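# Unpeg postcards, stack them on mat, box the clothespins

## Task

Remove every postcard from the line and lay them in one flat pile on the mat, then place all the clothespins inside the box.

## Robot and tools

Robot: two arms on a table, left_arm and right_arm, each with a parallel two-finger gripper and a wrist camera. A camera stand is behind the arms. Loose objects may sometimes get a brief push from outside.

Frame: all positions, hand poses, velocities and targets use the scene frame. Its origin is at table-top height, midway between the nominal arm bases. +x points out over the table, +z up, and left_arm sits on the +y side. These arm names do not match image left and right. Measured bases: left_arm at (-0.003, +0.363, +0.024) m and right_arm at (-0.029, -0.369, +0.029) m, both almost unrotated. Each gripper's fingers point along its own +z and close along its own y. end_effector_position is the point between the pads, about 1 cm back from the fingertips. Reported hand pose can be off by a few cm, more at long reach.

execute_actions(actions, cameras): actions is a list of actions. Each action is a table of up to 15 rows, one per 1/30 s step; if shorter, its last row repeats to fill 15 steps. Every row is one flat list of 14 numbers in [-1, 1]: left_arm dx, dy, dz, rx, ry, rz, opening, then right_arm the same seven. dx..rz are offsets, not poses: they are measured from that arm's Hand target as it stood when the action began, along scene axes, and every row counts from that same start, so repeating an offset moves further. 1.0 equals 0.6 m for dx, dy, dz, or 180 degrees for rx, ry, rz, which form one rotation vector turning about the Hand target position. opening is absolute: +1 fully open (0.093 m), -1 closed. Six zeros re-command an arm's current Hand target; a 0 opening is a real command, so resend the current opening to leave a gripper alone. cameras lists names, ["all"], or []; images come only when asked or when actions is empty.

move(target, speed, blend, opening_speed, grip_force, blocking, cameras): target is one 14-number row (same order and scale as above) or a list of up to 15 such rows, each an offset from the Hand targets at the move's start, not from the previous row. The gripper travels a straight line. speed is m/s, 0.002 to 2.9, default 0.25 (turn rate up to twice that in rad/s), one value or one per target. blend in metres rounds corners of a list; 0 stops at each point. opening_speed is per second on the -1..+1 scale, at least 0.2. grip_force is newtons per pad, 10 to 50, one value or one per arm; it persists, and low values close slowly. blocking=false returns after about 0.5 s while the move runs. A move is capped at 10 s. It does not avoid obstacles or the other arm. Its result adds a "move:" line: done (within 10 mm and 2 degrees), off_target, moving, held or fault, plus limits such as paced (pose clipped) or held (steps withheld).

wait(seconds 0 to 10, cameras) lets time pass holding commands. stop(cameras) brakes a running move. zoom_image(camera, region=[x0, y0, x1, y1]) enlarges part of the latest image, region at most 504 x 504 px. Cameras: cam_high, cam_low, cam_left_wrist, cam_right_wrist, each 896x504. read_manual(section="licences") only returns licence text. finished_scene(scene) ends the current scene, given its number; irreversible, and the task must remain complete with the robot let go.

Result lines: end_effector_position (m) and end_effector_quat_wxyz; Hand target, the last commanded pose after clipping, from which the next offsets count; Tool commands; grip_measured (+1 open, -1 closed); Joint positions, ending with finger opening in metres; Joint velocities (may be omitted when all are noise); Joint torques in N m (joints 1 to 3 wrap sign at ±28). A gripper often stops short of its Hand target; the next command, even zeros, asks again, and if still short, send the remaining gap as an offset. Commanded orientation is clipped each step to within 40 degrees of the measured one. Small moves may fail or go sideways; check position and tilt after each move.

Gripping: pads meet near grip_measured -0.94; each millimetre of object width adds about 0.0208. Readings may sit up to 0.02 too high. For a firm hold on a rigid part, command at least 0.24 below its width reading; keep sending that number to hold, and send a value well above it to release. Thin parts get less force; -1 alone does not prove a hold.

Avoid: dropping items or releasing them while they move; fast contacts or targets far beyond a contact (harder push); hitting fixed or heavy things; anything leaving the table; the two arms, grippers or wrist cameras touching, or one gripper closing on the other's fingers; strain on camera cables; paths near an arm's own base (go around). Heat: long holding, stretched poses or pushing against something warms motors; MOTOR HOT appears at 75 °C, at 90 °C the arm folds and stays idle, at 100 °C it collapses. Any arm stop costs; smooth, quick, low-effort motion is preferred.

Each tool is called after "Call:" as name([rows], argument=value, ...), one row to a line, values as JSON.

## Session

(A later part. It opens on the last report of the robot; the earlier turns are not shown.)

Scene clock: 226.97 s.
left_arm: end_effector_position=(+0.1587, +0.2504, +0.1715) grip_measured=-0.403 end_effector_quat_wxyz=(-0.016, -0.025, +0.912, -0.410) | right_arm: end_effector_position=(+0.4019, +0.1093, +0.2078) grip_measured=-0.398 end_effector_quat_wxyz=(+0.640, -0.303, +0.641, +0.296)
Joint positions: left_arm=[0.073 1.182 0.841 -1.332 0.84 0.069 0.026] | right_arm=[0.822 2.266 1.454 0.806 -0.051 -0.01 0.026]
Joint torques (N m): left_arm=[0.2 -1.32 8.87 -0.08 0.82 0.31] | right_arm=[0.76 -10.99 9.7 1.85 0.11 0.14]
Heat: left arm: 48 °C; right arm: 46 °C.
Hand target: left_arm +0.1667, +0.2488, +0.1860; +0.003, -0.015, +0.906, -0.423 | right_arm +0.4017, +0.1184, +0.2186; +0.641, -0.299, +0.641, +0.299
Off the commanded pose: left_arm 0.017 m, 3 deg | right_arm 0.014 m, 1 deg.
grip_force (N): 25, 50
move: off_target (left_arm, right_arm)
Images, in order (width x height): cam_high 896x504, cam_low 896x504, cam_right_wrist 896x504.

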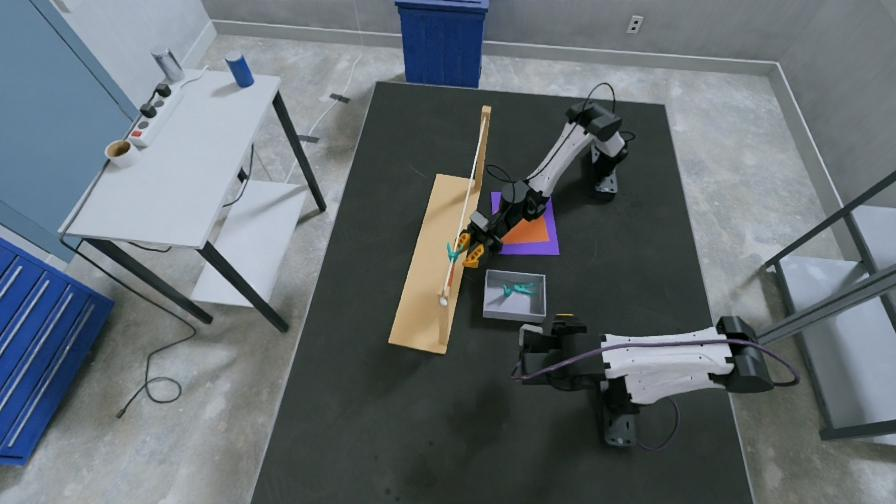

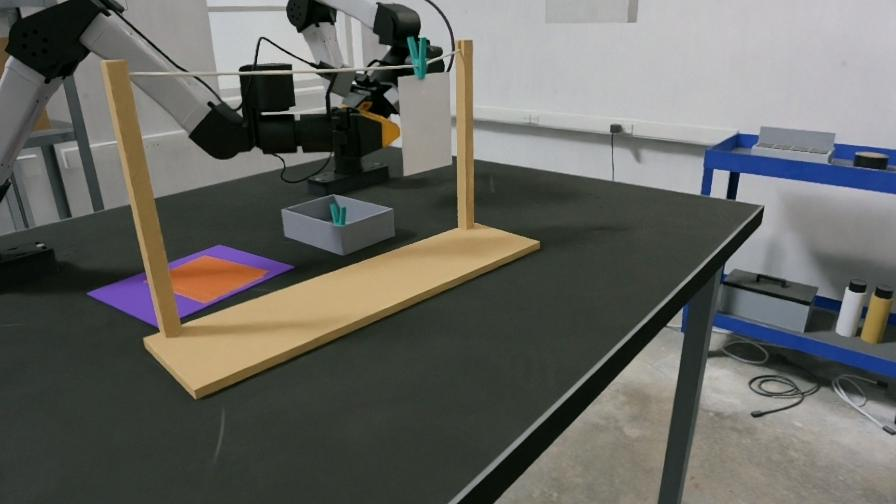

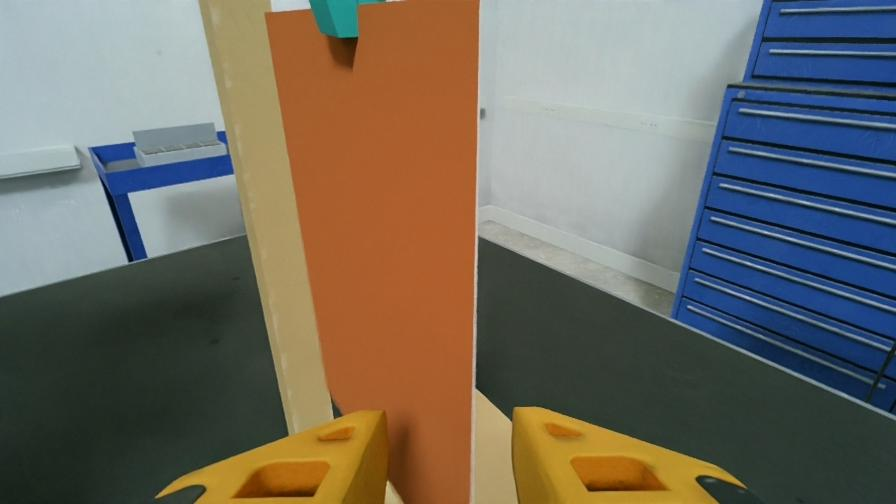

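Call:
move(target=[0,0,0,0,0,0,-0.4,0.024,0.033,-0.008,0,0,0,-0.4], speed=0.05, cameras=["cam_right_wrist","cam_low","cam_high"])

Call:
zoom_image(camera="cam_low", region=[300, 20, 500, 200])

Scene clock: 228.43 s.
left_arm: end_effector_position=(+0.1587, +0.2504, +0.1715) grip_measured=-0.403 end_effector_quat_wxyz=(-0.016, -0.025, +0.912, -0.410) | right_arm: end_effector_position=(+0.4157, +0.1303, +0.2017) grip_measured=-0.398 end_effector_quat_wxyz=(+0.639, -0.306, +0.640, +0.298)
Joint positions: left_arm=[0.073 1.182 0.841 -1.332 0.84 0.069 0.026] | right_arm=[0.829 2.359 1.598 0.754 -0.051 -0.01 0.026]
Joint torques (N m): left_arm=[0.2 -1.35 8.84 -0.08 0.82 0.3] | right_arm=[0.65 -11.73 9.84 1.85 0.14 0.14]
Heat: left arm: 49 °C; right arm: 46 °C.
Hand target: left_arm +0.1667, +0.2488, +0.1860; +0.003, -0.015, +0.906, -0.423 | right_arm +0.4161, +0.1382, +0.2138; +0.641, -0.299, +0.641, +0.299
Off the commanded pose: left_arm 0.017 m, 3 deg | right_arm 0.014 m, 1 deg.
grip_force (N): 25, 50
move: off_target (left_arm, right_arm)
Images, in order (width x height): cam_high 896x504, cam_low 896x504, cam_right_wrist 896x504.

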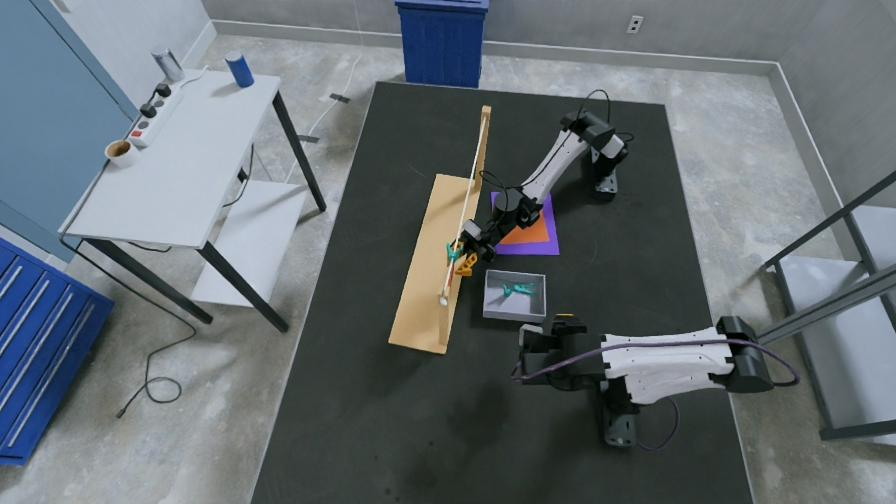

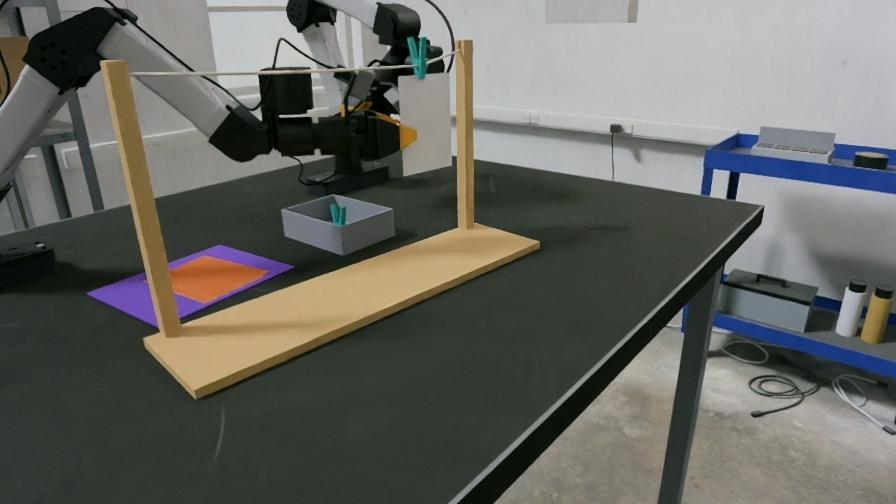

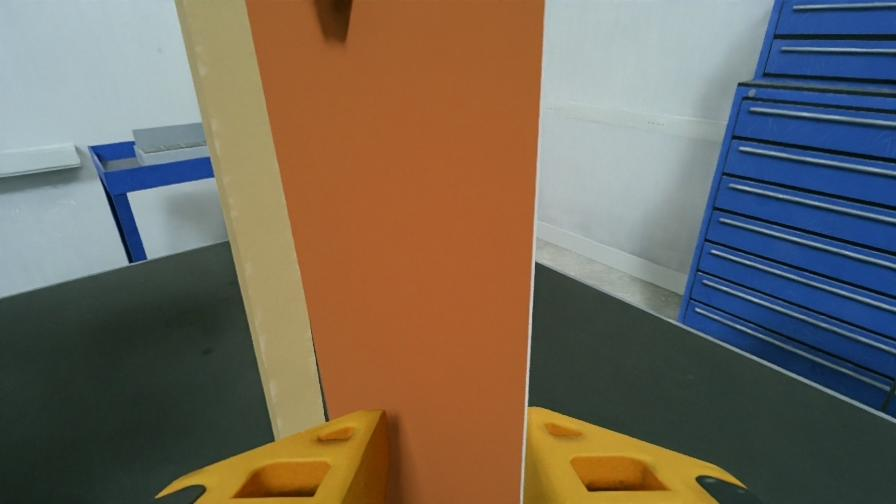

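Scaled by 2.520 from the camera's 896x504 image, which has a finer 1280x720 frame.

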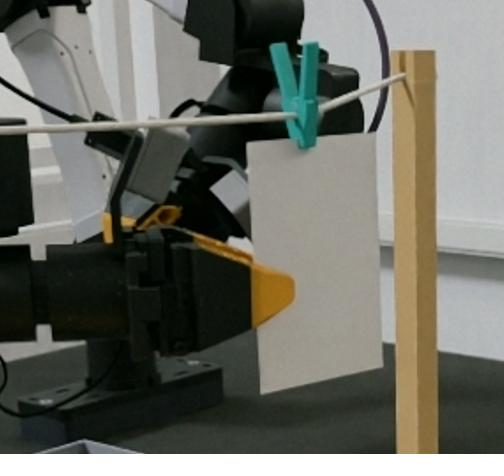

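Call:
move(target=[0,0,0,0,0,0,-0.4,0,0,0,0,0,0,-1], opening_speed=0.4, cameras=["cam_right_wrist","cam_low","cam_high"])

Call:
zoom_image(camera="cam_low", region=[300, 20, 500, 200])

Scene clock: 230.57 s.
left_arm: end_effector_position=(+0.1587, +0.2504, +0.1715) grip_measured=-0.403 end_effector_quat_wxyz=(-0.016, -0.025, +0.912, -0.410) | right_arm: end_effector_position=(+0.4085, +0.1376, +0.2045) grip_measured=-0.977 end_effector_quat_wxyz=(+0.640, -0.313, +0.634, +0.300)
Joint positions: left_arm=[0.073 1.182 0.841 -1.332 0.84 0.069 0.026] | right_arm=[0.844 2.359 1.605 0.754 -0.051 -0.019 0]
Joint torques (N m): left_arm=[0.23 -1.37 8.85 -0.08 0.81 0.29] | right_arm=[0.38 -11.7 9.42 1.85 0.15 0.15]
Heat: left arm: 49 °C; right arm: 46 °C.
Hand target: left_arm +0.1667, +0.2488, +0.1860; +0.003, -0.015, +0.906, -0.423 | right_arm +0.4161, +0.1382, +0.2138; +0.641, -0.299, +0.641, +0.299
Off the commanded pose: left_arm 0.017 m, 3 deg | right_arm 0.012 m, 2 deg.
grip_force (N): 25, 50
move: off_target (left_arm, right_arm)
Images, in order (width x height): cam_high 896x504, cam_low 896x504, cam_right_wrist 896x504.

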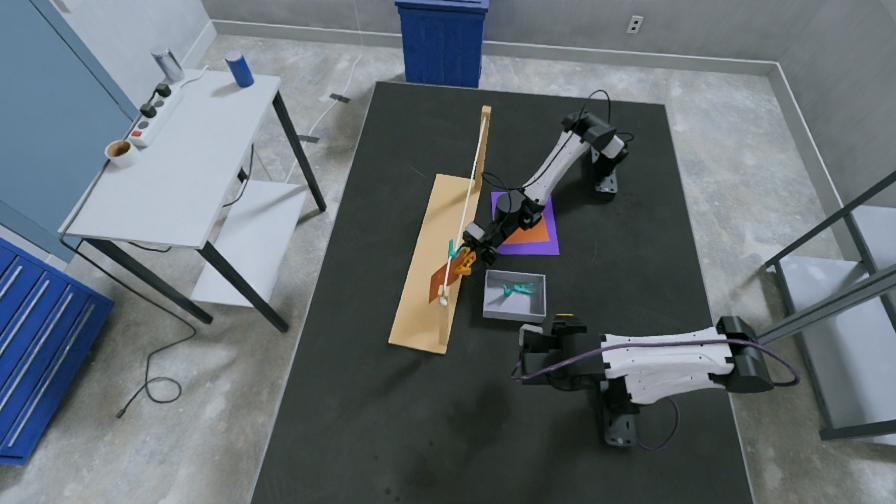

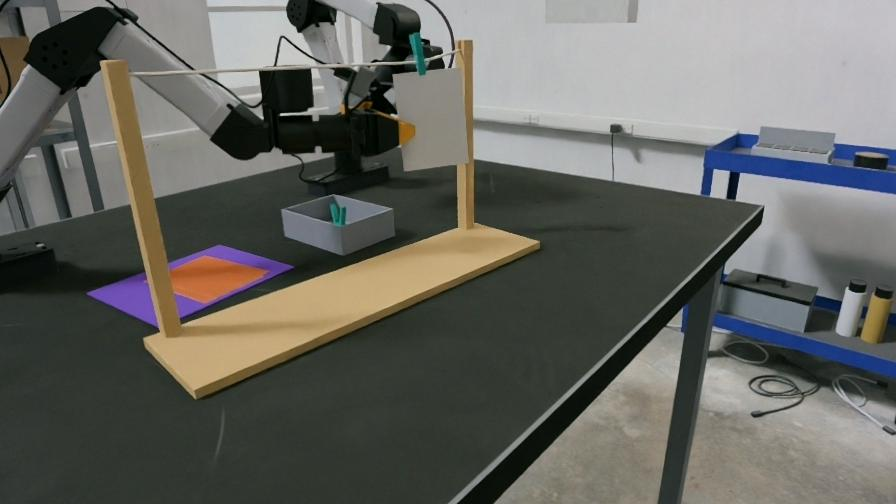

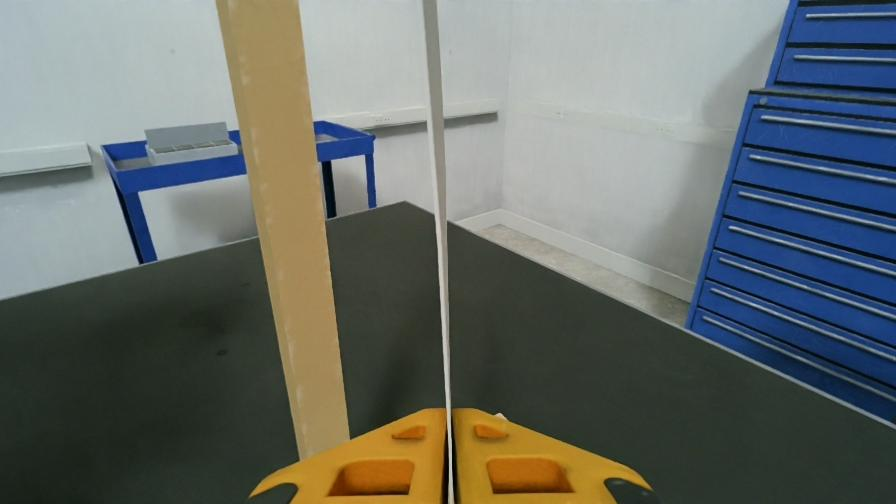

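Scaled by 2.520 from the camera's 896x504 image, which has a finer 1280x720 frame.

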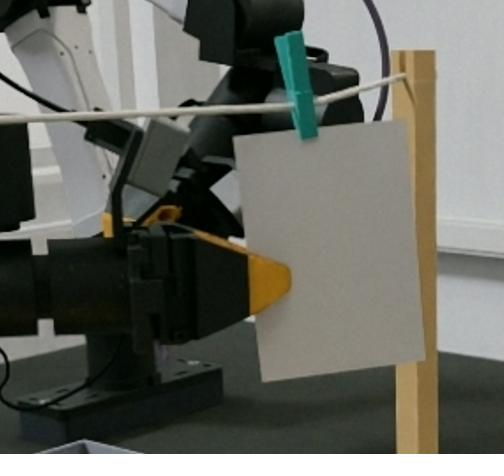

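Call:
move(target=[0,0,0,0,0,0,-0.4,-0.012,-0.012,0,0,0,0.1,-1], speed=0.08, cameras=["cam_right_wrist","cam_low","cam_high"])

Call:
zoom_image(camera="cam_low", region=[300, 20, 500, 200])

Call:
zoom_image(camera="cam_high", region=[400, 200, 540, 320])

Scene clock: 233.97 s.
left_arm: end_effector_position=(+0.1587, +0.2504, +0.1715) grip_measured=-0.403 end_effector_quat_wxyz=(-0.016, -0.025, +0.912, -0.410) | right_arm: end_effector_position=(+0.3990, +0.1327, +0.2037) grip_measured=-0.977 end_effector_quat_wxyz=(+0.586, -0.400, +0.585, +0.394)
Joint positions: left_arm=[0.073 1.182 0.841 -1.332 0.84 0.069 0.026] | right_arm=[0.755 2.366 1.615 0.747 -0.434 -0.01 0]
Joint torques (N m): left_arm=[0.2 -1.39 8.84 -0.09 0.82 0.3] | right_arm=[-0.46 -11.6 9.66 1.79 -0.16 0.15]
Heat: left arm: 49 °C; right arm: 47 °C.
Hand target: left_arm +0.1667, +0.2488, +0.1860; +0.003, -0.015, +0.906, -0.423 | right_arm +0.4089, +0.1310, +0.2138; +0.586, -0.395, +0.586, +0.396
Off the commanded pose: left_arm 0.017 m, 3 deg | right_arm 0.014 m, 1 deg.
grip_force (N): 25, 50
move: off_target (left_arm, right_arm)
Images, in order (width x height): cam_high 896x504, cam_low 896x504, cam_right_wrist 896x504.

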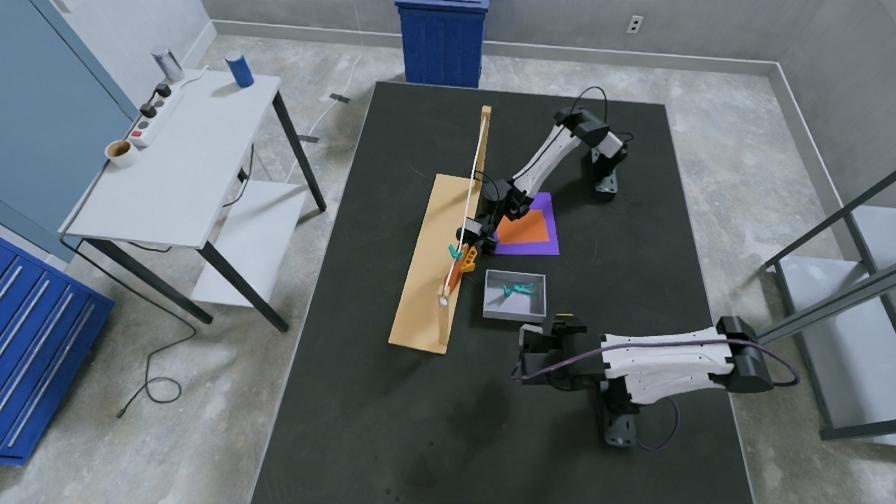

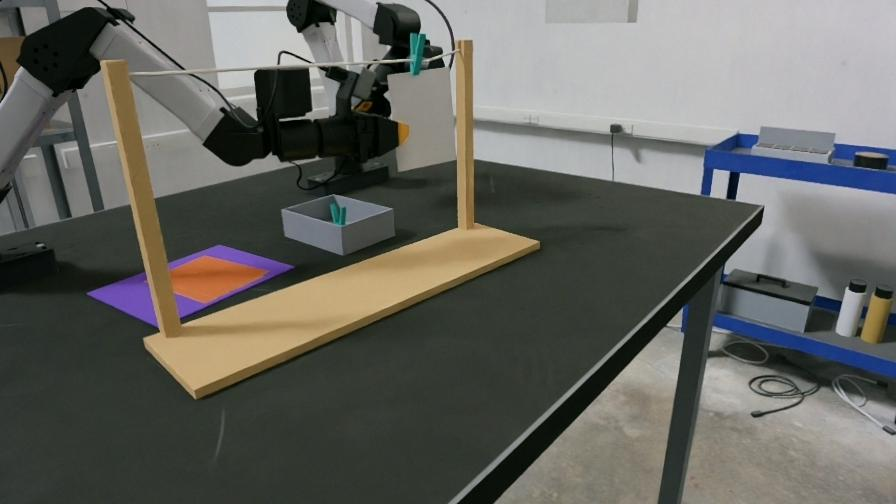

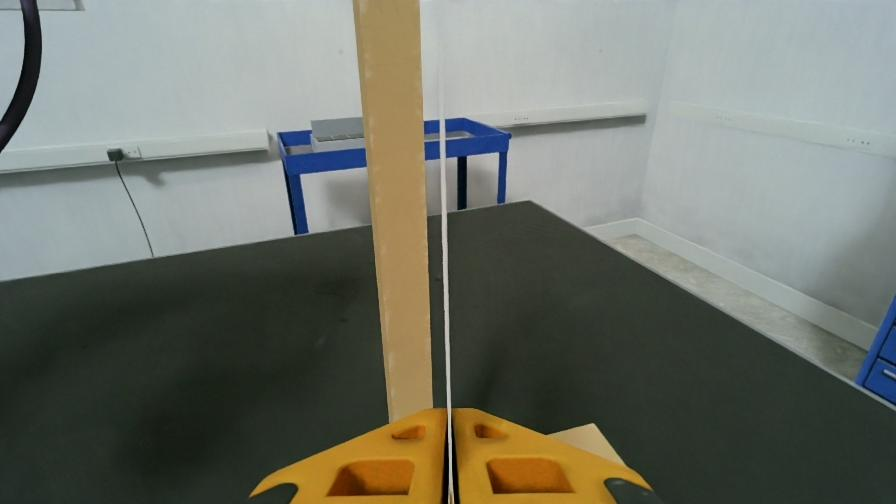

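Scaled by 2.520 from the camera's 896x504 image, which has a finer 1280x720 frame.

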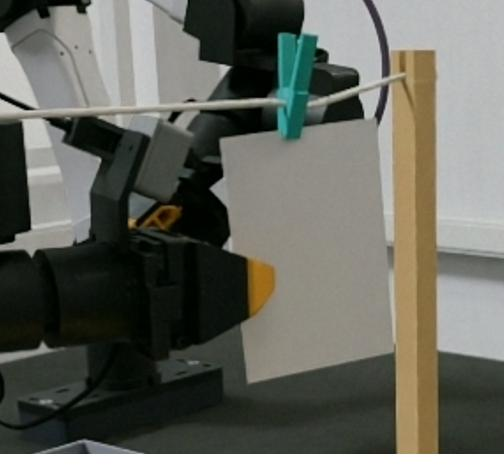

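Scaled by 3.600 from the camera's 896x504 image, which has a finer 1280x720 frame.

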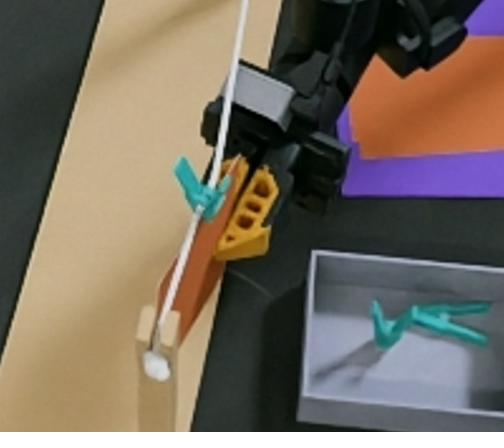

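Call:
move([
  [0.05,0.1,0.29,-0.001,-0.194,-0.17,0.38,0,0,0,0,0,0,-1],
  [0.322,0,0.423,-0.0019,-0.3875,-0.3393,0.38,0,0,0,0,0,0,-1],
], speed=0.2, blend=[0.04,0], cameras=["all"])

Scene clock: 239.60 s.
left_arm: end_effector_position=(+0.3649, +0.2527, +0.4277) grip_measured=+0.378 end_effector_quat_wxyz=(+0.460, +0.540, +0.665, -0.233) | right_arm: end_effector_position=(+0.3990, +0.1327, +0.2037) grip_measured=-0.977 end_effector_quat_wxyz=(+0.586, -0.400, +0.585, +0.394)
Joint positions: left_arm=[0.076 1.832 2.366 -1.545 0.986 1.141 0.063] | right_arm=[0.755 2.366 1.615 0.747 -0.434 -0.01 0]
Joint torques (N m): left_arm=[-0.94 -5.37 7.62 0.94 0.89 0.3] | right_arm=[-0.46 -11.64 9.63 1.8 -0.16 0.15]
Heat: left arm: 49 °C; right arm: 46 °C.
Hand target: left_arm +0.3599, +0.2488, +0.4398; +0.293, +0.652, +0.630, -0.304 | right_arm +0.4089, +0.1310, +0.2138; +0.586, -0.395, +0.586, +0.396
Off the commanded pose: left_arm 0.014 m, 25 deg | right_arm 0.014 m, 1 deg.
joint sent to its limit (left arm) — joint 4 (wrist pitch), lower limit. The joint targets are off in position and orientation.
grip_force (N): 25, 50
move: off_target (left_arm, right_arm)

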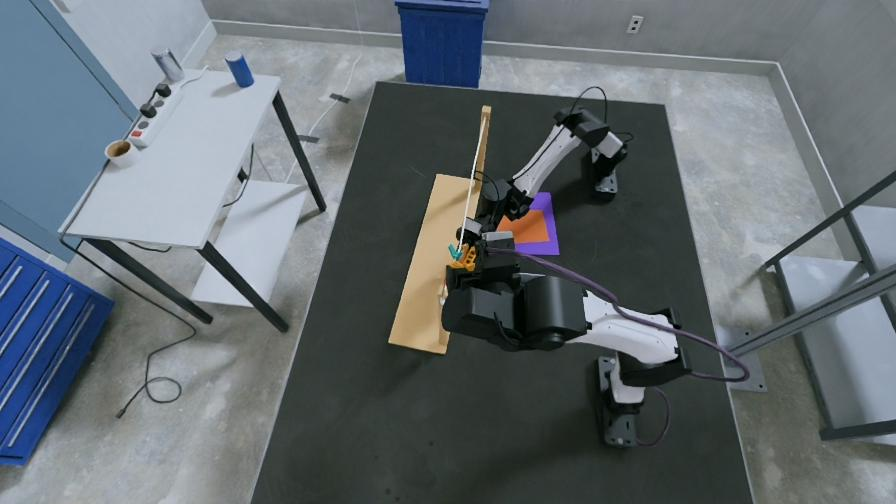

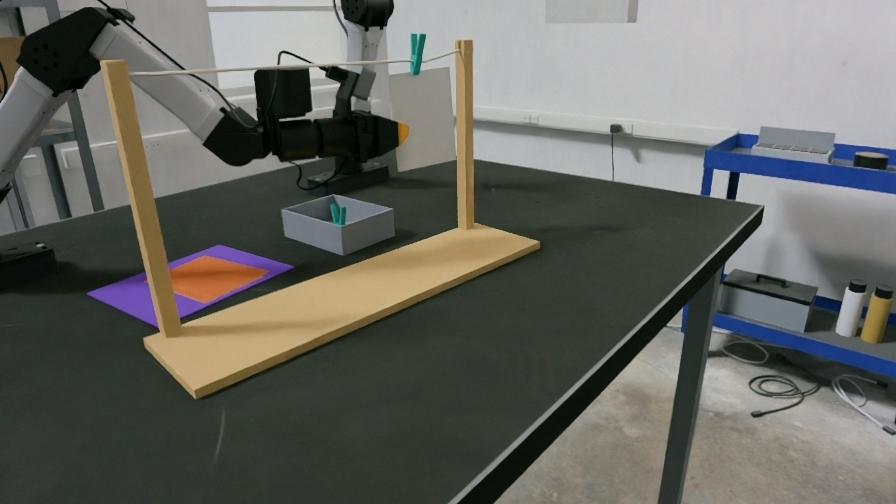

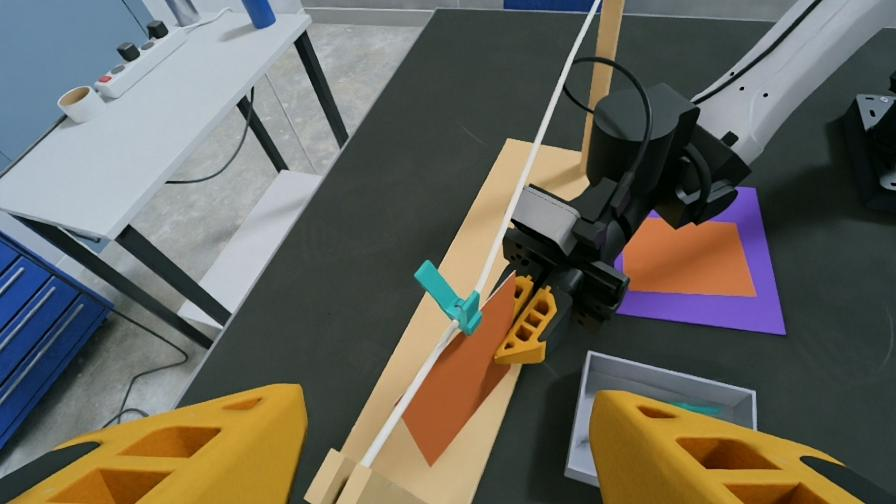

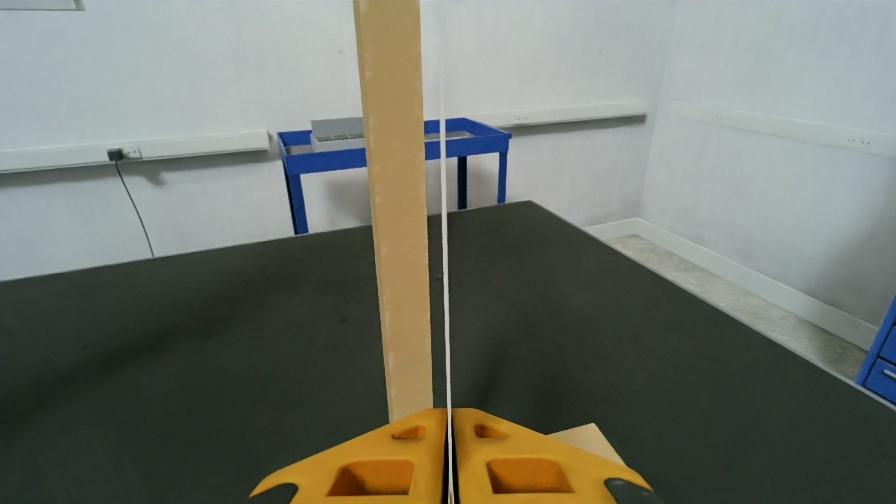

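Call:
move(target=[0.067,-0.09,-0.066,-0.0556,-0.0039,0.0663,0.38,0,0,0,0,0,0,-1], speed=0.12, cameras=["all"])

Call:
zoom_image(camera="cam_low", region=[300, 20, 500, 200])

Scene clock: 242.90 s.
left_arm: end_effector_position=(+0.4033, +0.1955, +0.3895) grip_measured=+0.378 end_effector_quat_wxyz=(+0.403, +0.538, +0.673, -0.309) | right_arm: end_effector_position=(+0.3990, +0.1327, +0.2037) grip_measured=-0.977 end_effector_quat_wxyz=(+0.586, -0.400, +0.585, +0.394)
Joint positions: left_arm=[-0.073 2.067 2.544 -1.545 0.986 1.009 0.063] | right_arm=[0.755 2.366 1.615 0.747 -0.434 -0.01 0]
Joint torques (N m): left_arm=[-0.73 -7.25 7.91 0.87 0.75 -0.01] | right_arm=[-0.51 -11.6 9.7 1.78 -0.17 0.14]
Heat: left arm: 49 °C; right arm: 46 °C.
Hand target: left_arm +0.4001, +0.1948, +0.4002; +0.383, +0.557, +0.664, -0.322 | right_arm +0.4089, +0.1310, +0.2138; +0.586, -0.395, +0.586, +0.396
Off the commanded pose: left_arm 0.011 m, 4 deg | right_arm 0.014 m, 1 deg.
joint sent to its limit (left arm) — joint 4 (wrist pitch), lower limit. The joint targets are off in position and orientation.
grip_force (N): 25, 50
move: off_target (left_arm, right_arm)

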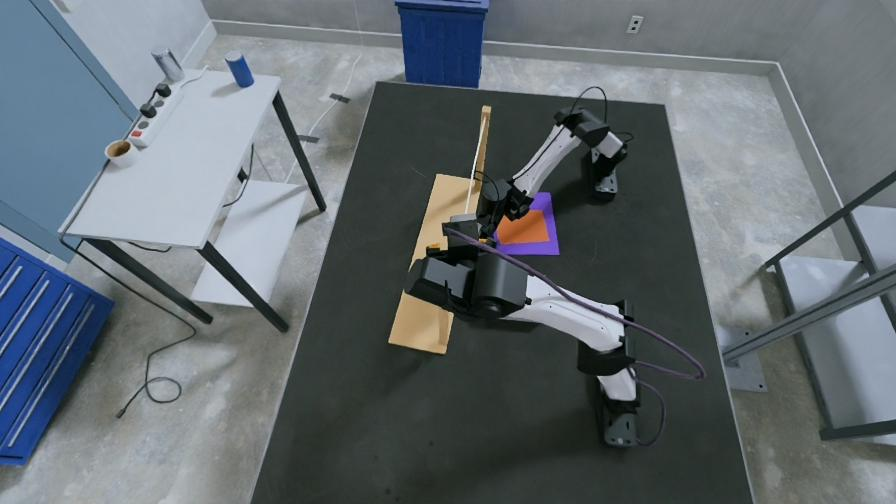

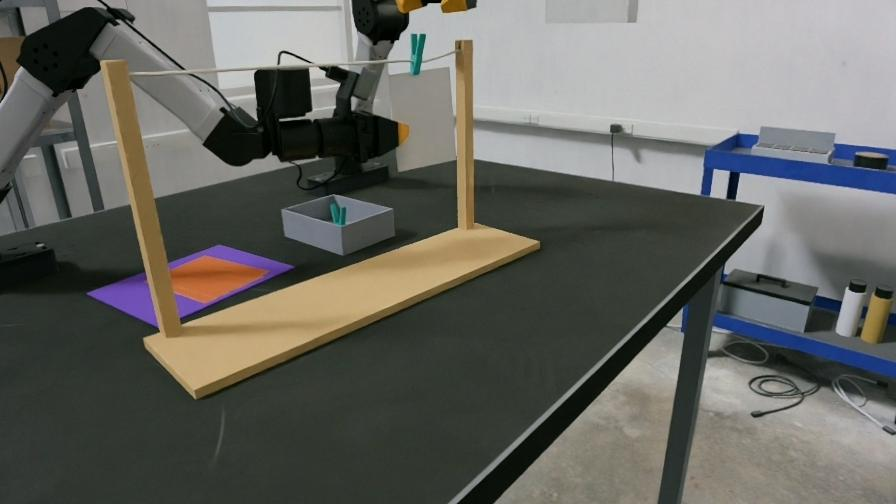

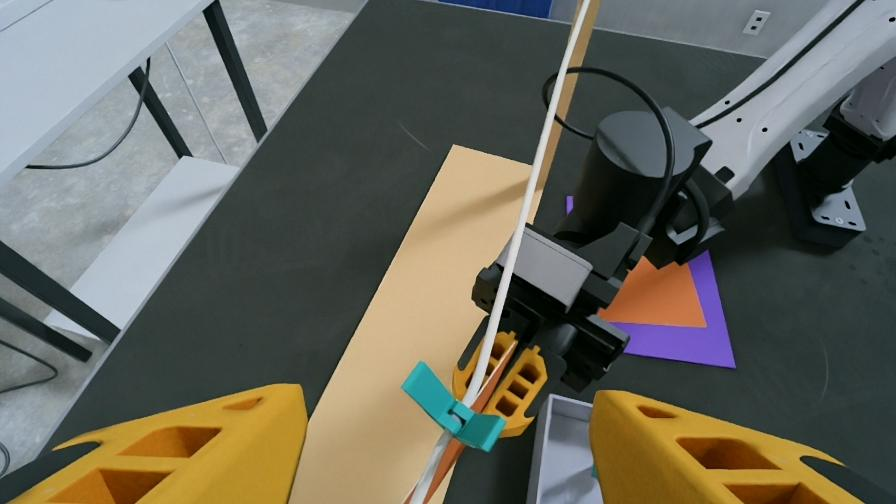

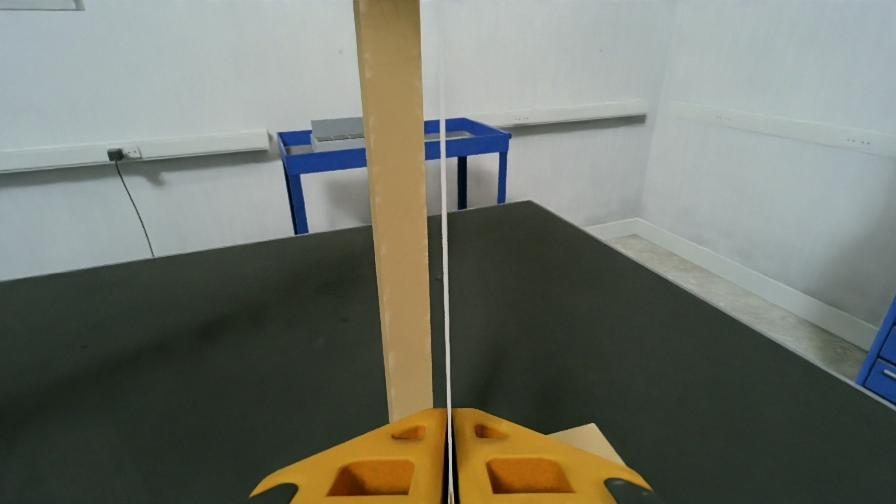

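Scaled by 2.520 from the camera's 896x504 image, which has a finer 1280x720 frame.

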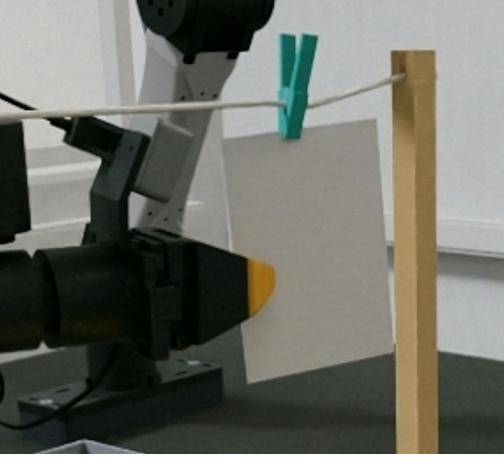

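Call:
move(target=[0.005,-0.02,-0.04,0,0,-0.11,0.38,0,0,0,0,0,0,-1], speed=0.08, cameras=["all"])

Call:
zoom_image(camera="cam_low", region=[300, 0, 500, 180])

Scene clock: 246.67 s.
left_arm: end_effector_position=(+0.4061, +0.1862, +0.3777) grip_measured=+0.378 end_effector_quat_wxyz=(+0.432, +0.596, +0.595, -0.322) | right_arm: end_effector_position=(+0.3990, +0.1327, +0.2037) grip_measured=-0.977 end_effector_quat_wxyz=(+0.586, -0.400, +0.585, +0.394)
Joint positions: left_arm=[-0.073 2.107 2.507 -1.545 1.093 1.245 0.063] | right_arm=[0.755 2.366 1.615 0.747 -0.434 -0.01 0]
Joint torques (N m): left_arm=[-1.07 -7.35 4.14 0.71 0.98 0.32] | right_arm=[-0.4 -11.62 9.69 1.79 -0.17 0.15]
Heat: left arm: 48 °C; right arm: 46 °C.
Hand target: left_arm +0.4031, +0.1828, +0.3762; +0.322, +0.662, +0.558, -0.383 | right_arm +0.4089, +0.1310, +0.2138; +0.586, -0.395, +0.586, +0.396
Off the commanded pose: left_arm 0.005 m, 17 deg | right_arm 0.014 m, 1 deg.
joint sent to its limit (left arm) — joint 4 (wrist pitch), lower limit. The joint targets are off in position and orientation.
grip_force (N): 25, 50
move: off_target (left_arm, right_arm)

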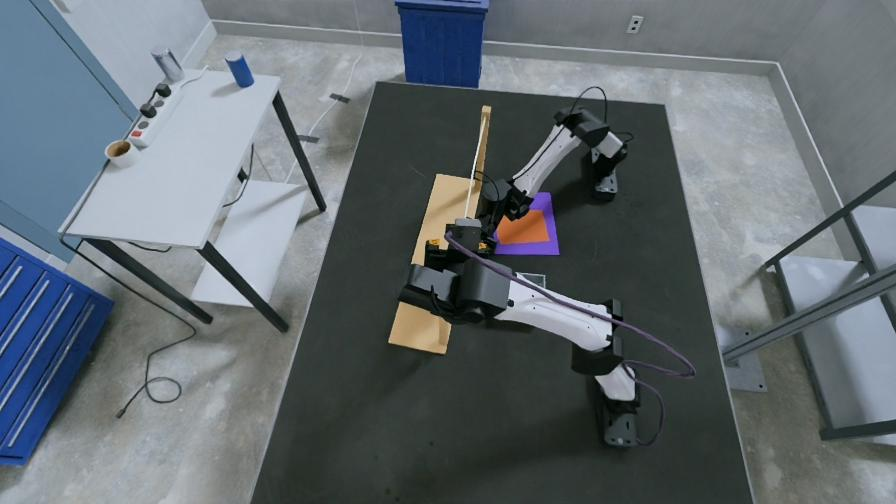

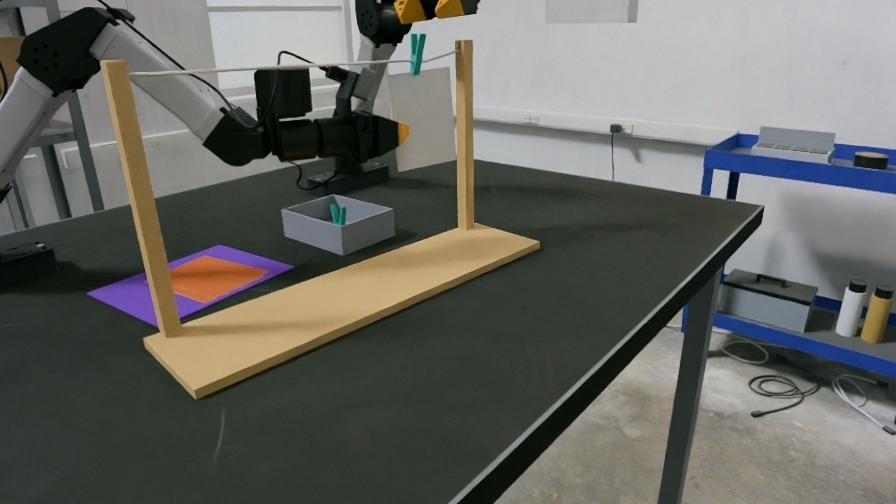

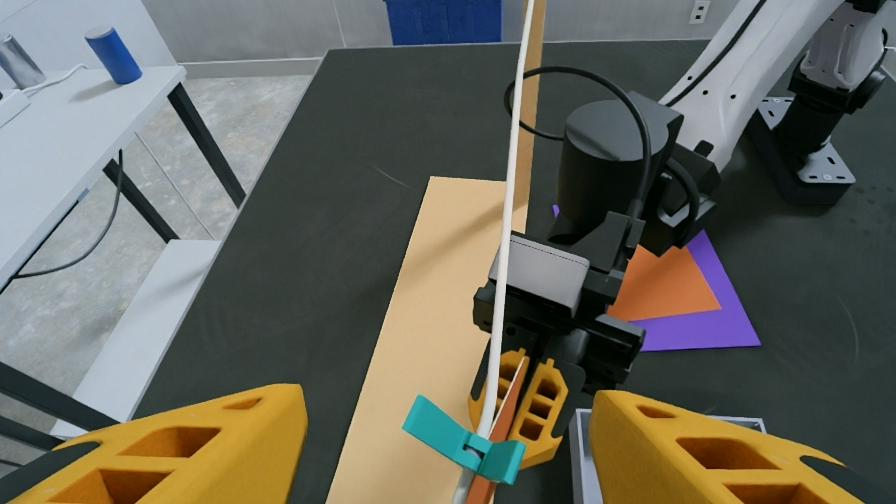

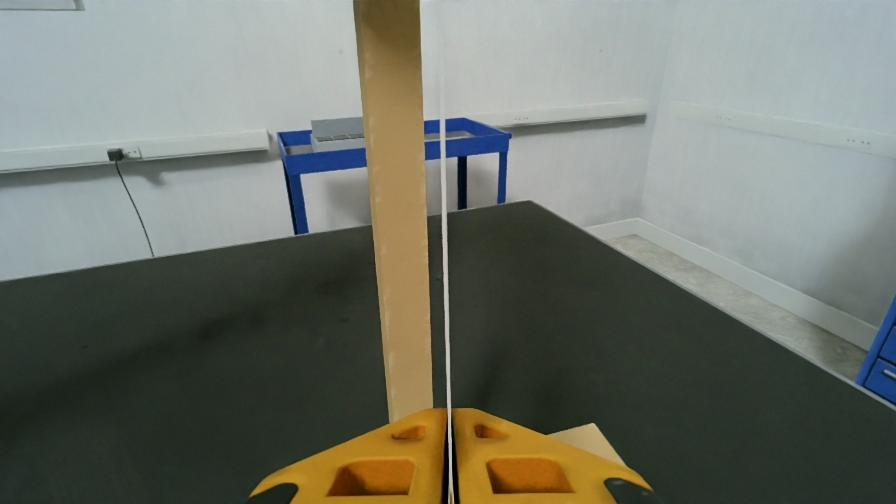

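Scaled by 2.520 from the camera's 896x504 image, which has a finer 1280x720 frame.

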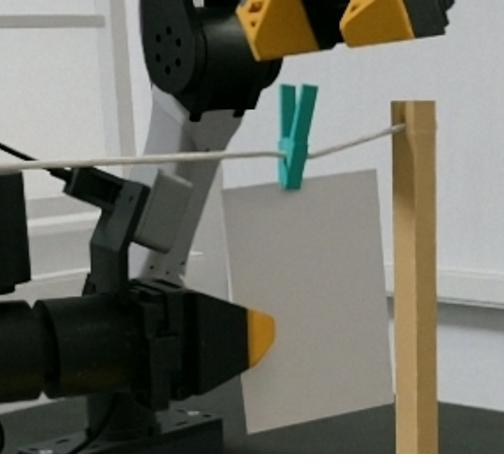

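Call:
move(target=[0.005,0.008,-0.03,0.045,0.0005,0.1209,0.1,0,0,0,0,0,0,-1], speed=0.08, cameras=["cam_low","cam_left_wrist"])

Call:
zoom_image(camera="cam_low", region=[300, 0, 500, 180])

Scene clock: 250.93 s.
left_arm: end_effector_position=(+0.4141, +0.1896, +0.3476) grip_measured=+0.102 end_effector_quat_wxyz=(+0.352, +0.553, +0.702, -0.278) | right_arm: end_effector_position=(+0.3990, +0.1327, +0.2037) grip_measured=-0.977 end_effector_quat_wxyz=(+0.586, -0.400, +0.585, +0.394)
Joint positions: left_arm=[-0.116 2.107 2.507 -1.545 0.855 1.029 0.05] | right_arm=[0.755 2.366 1.615 0.747 -0.434 -0.01 0]
Joint torques (N m): left_arm=[-0.99 -9.77 6.16 0.77 0.33 -0.03] | right_arm=[-0.44 -11.63 9.63 1.79 -0.16 0.15]
Heat: left arm: 47 °C; right arm: 46 °C.
Hand target: left_arm +0.4061, +0.1876, +0.3582; +0.340, +0.566, +0.699, -0.275 | right_arm +0.4089, +0.1310, +0.2138; +0.586, -0.395, +0.586, +0.396
Off the commanded pose: left_arm 0.013 m, 2 deg | right_arm 0.014 m, 1 deg.
joint sent to its limit (left arm) — joint 4 (wrist pitch), lower limit. The joint targets are off in position, not in orientation.
grip_force (N): 25, 50
move: off_target (left_arm, right_arm)
Images, in order (width x height): cam_low 896x504, cam_left_wrist 896x504.

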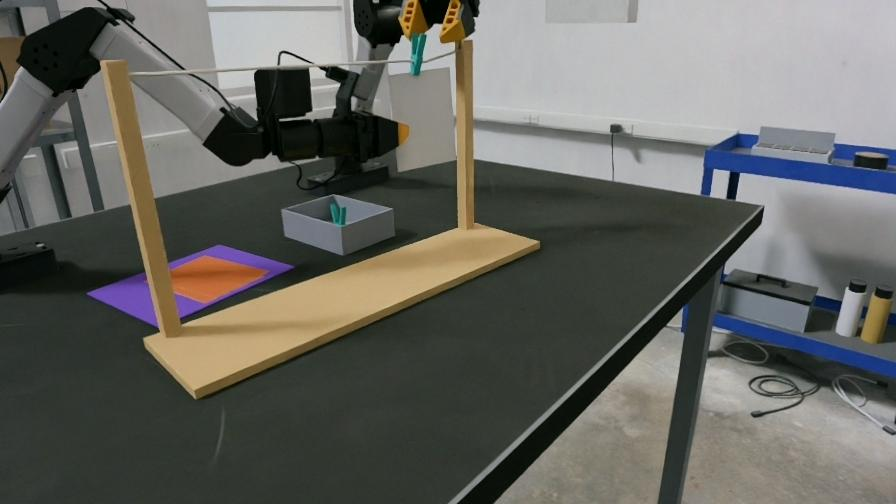

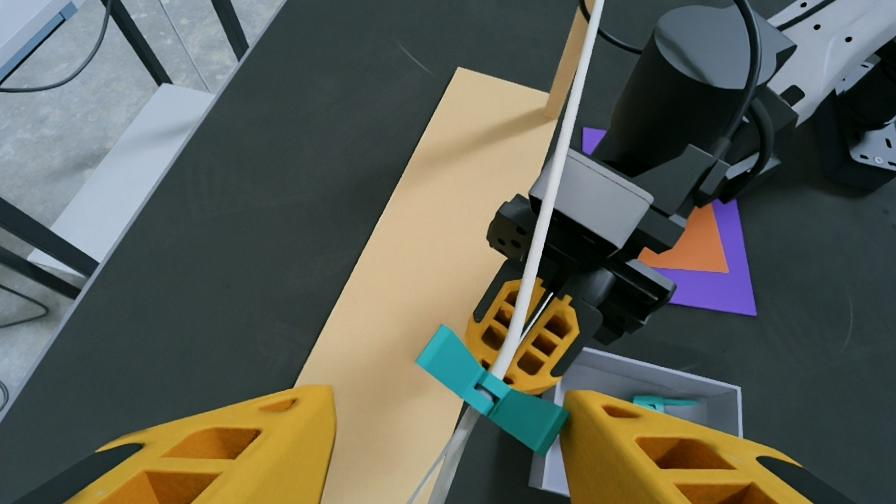

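Scaled by 2.520 from the camera's 896x504 image, which has a finer 1280x720 frame.

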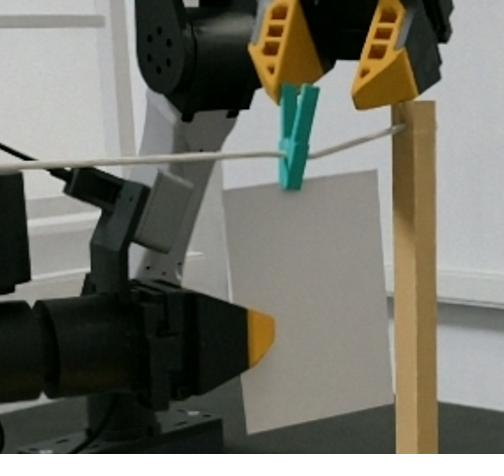

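Call:
move(target=[0,0.004,0.02,0.0208,-0.0867,-0.0664,0.2,0,0,0,0,0,0,-1], speed=0.08, cameras=["cam_low","cam_left_wrist"])

Call:
zoom_image(camera="cam_low", region=[300, 0, 500, 180])

Scene clock: 255.67 s.
left_arm: end_effector_position=(+0.4147, +0.1902, +0.3495) grip_measured=+0.198 end_effector_quat_wxyz=(+0.391, +0.651, +0.614, -0.219) | right_arm: end_effector_position=(+0.3990, +0.1327, +0.2037) grip_measured=-0.977 end_effector_quat_wxyz=(+0.586, -0.400, +0.585, +0.394)
Joint positions: left_arm=[-0.116 2.107 2.517 -1.545 0.849 1.32 0.055] | right_arm=[0.755 2.366 1.615 0.747 -0.434 -0.01 0]
Joint torques (N m): left_arm=[-0.62 -10.26 8.16 0.77 0.34 0.29] | right_arm=[-0.43 -11.66 9.66 1.79 -0.19 0.15]
Heat: left arm: 47 °C; right arm: 46 °C.
Hand target: left_arm +0.4061, +0.1900, +0.3702; +0.383, +0.678, +0.592, -0.207 | right_arm +0.4089, +0.1310, +0.2138; +0.586, -0.395, +0.586, +0.396
Off the commanded pose: left_arm 0.022 m, 4 deg | right_arm 0.014 m, 1 deg.
joint sent to its limit (left arm) — joint 4 (wrist pitch), lower limit. The joint targets are off in position and orientation.
grip_force (N): 25, 50
move: off_target (left_arm, right_arm)
Images, in order (width x height): cam_low 896x504, cam_left_wrist 896x504.

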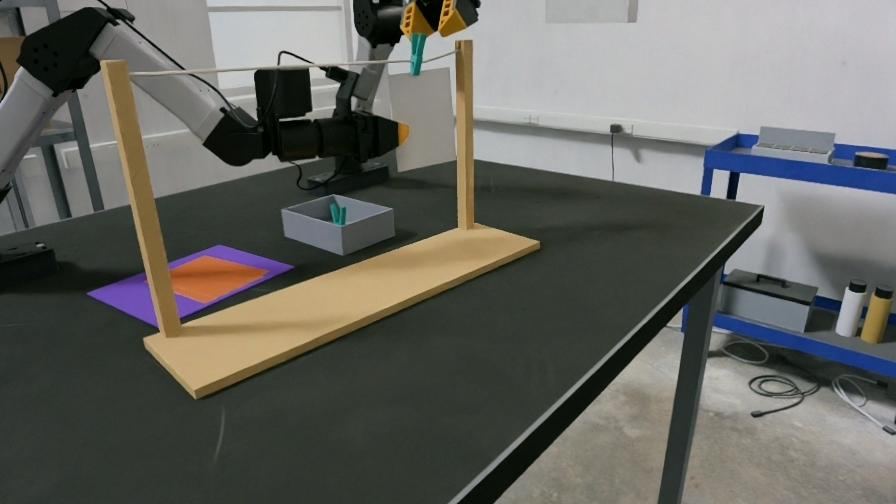

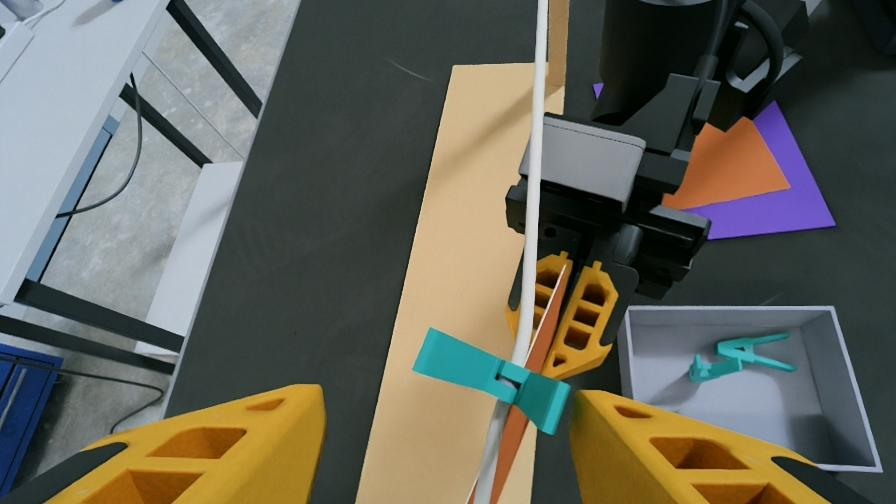

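Scaled by 2.520 from the camera's 896x504 image, which has a finer 1280x720 frame.

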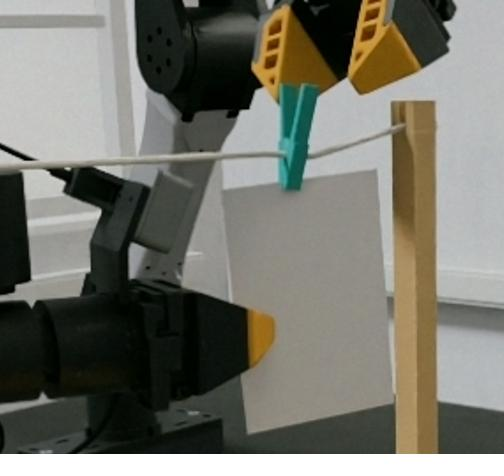

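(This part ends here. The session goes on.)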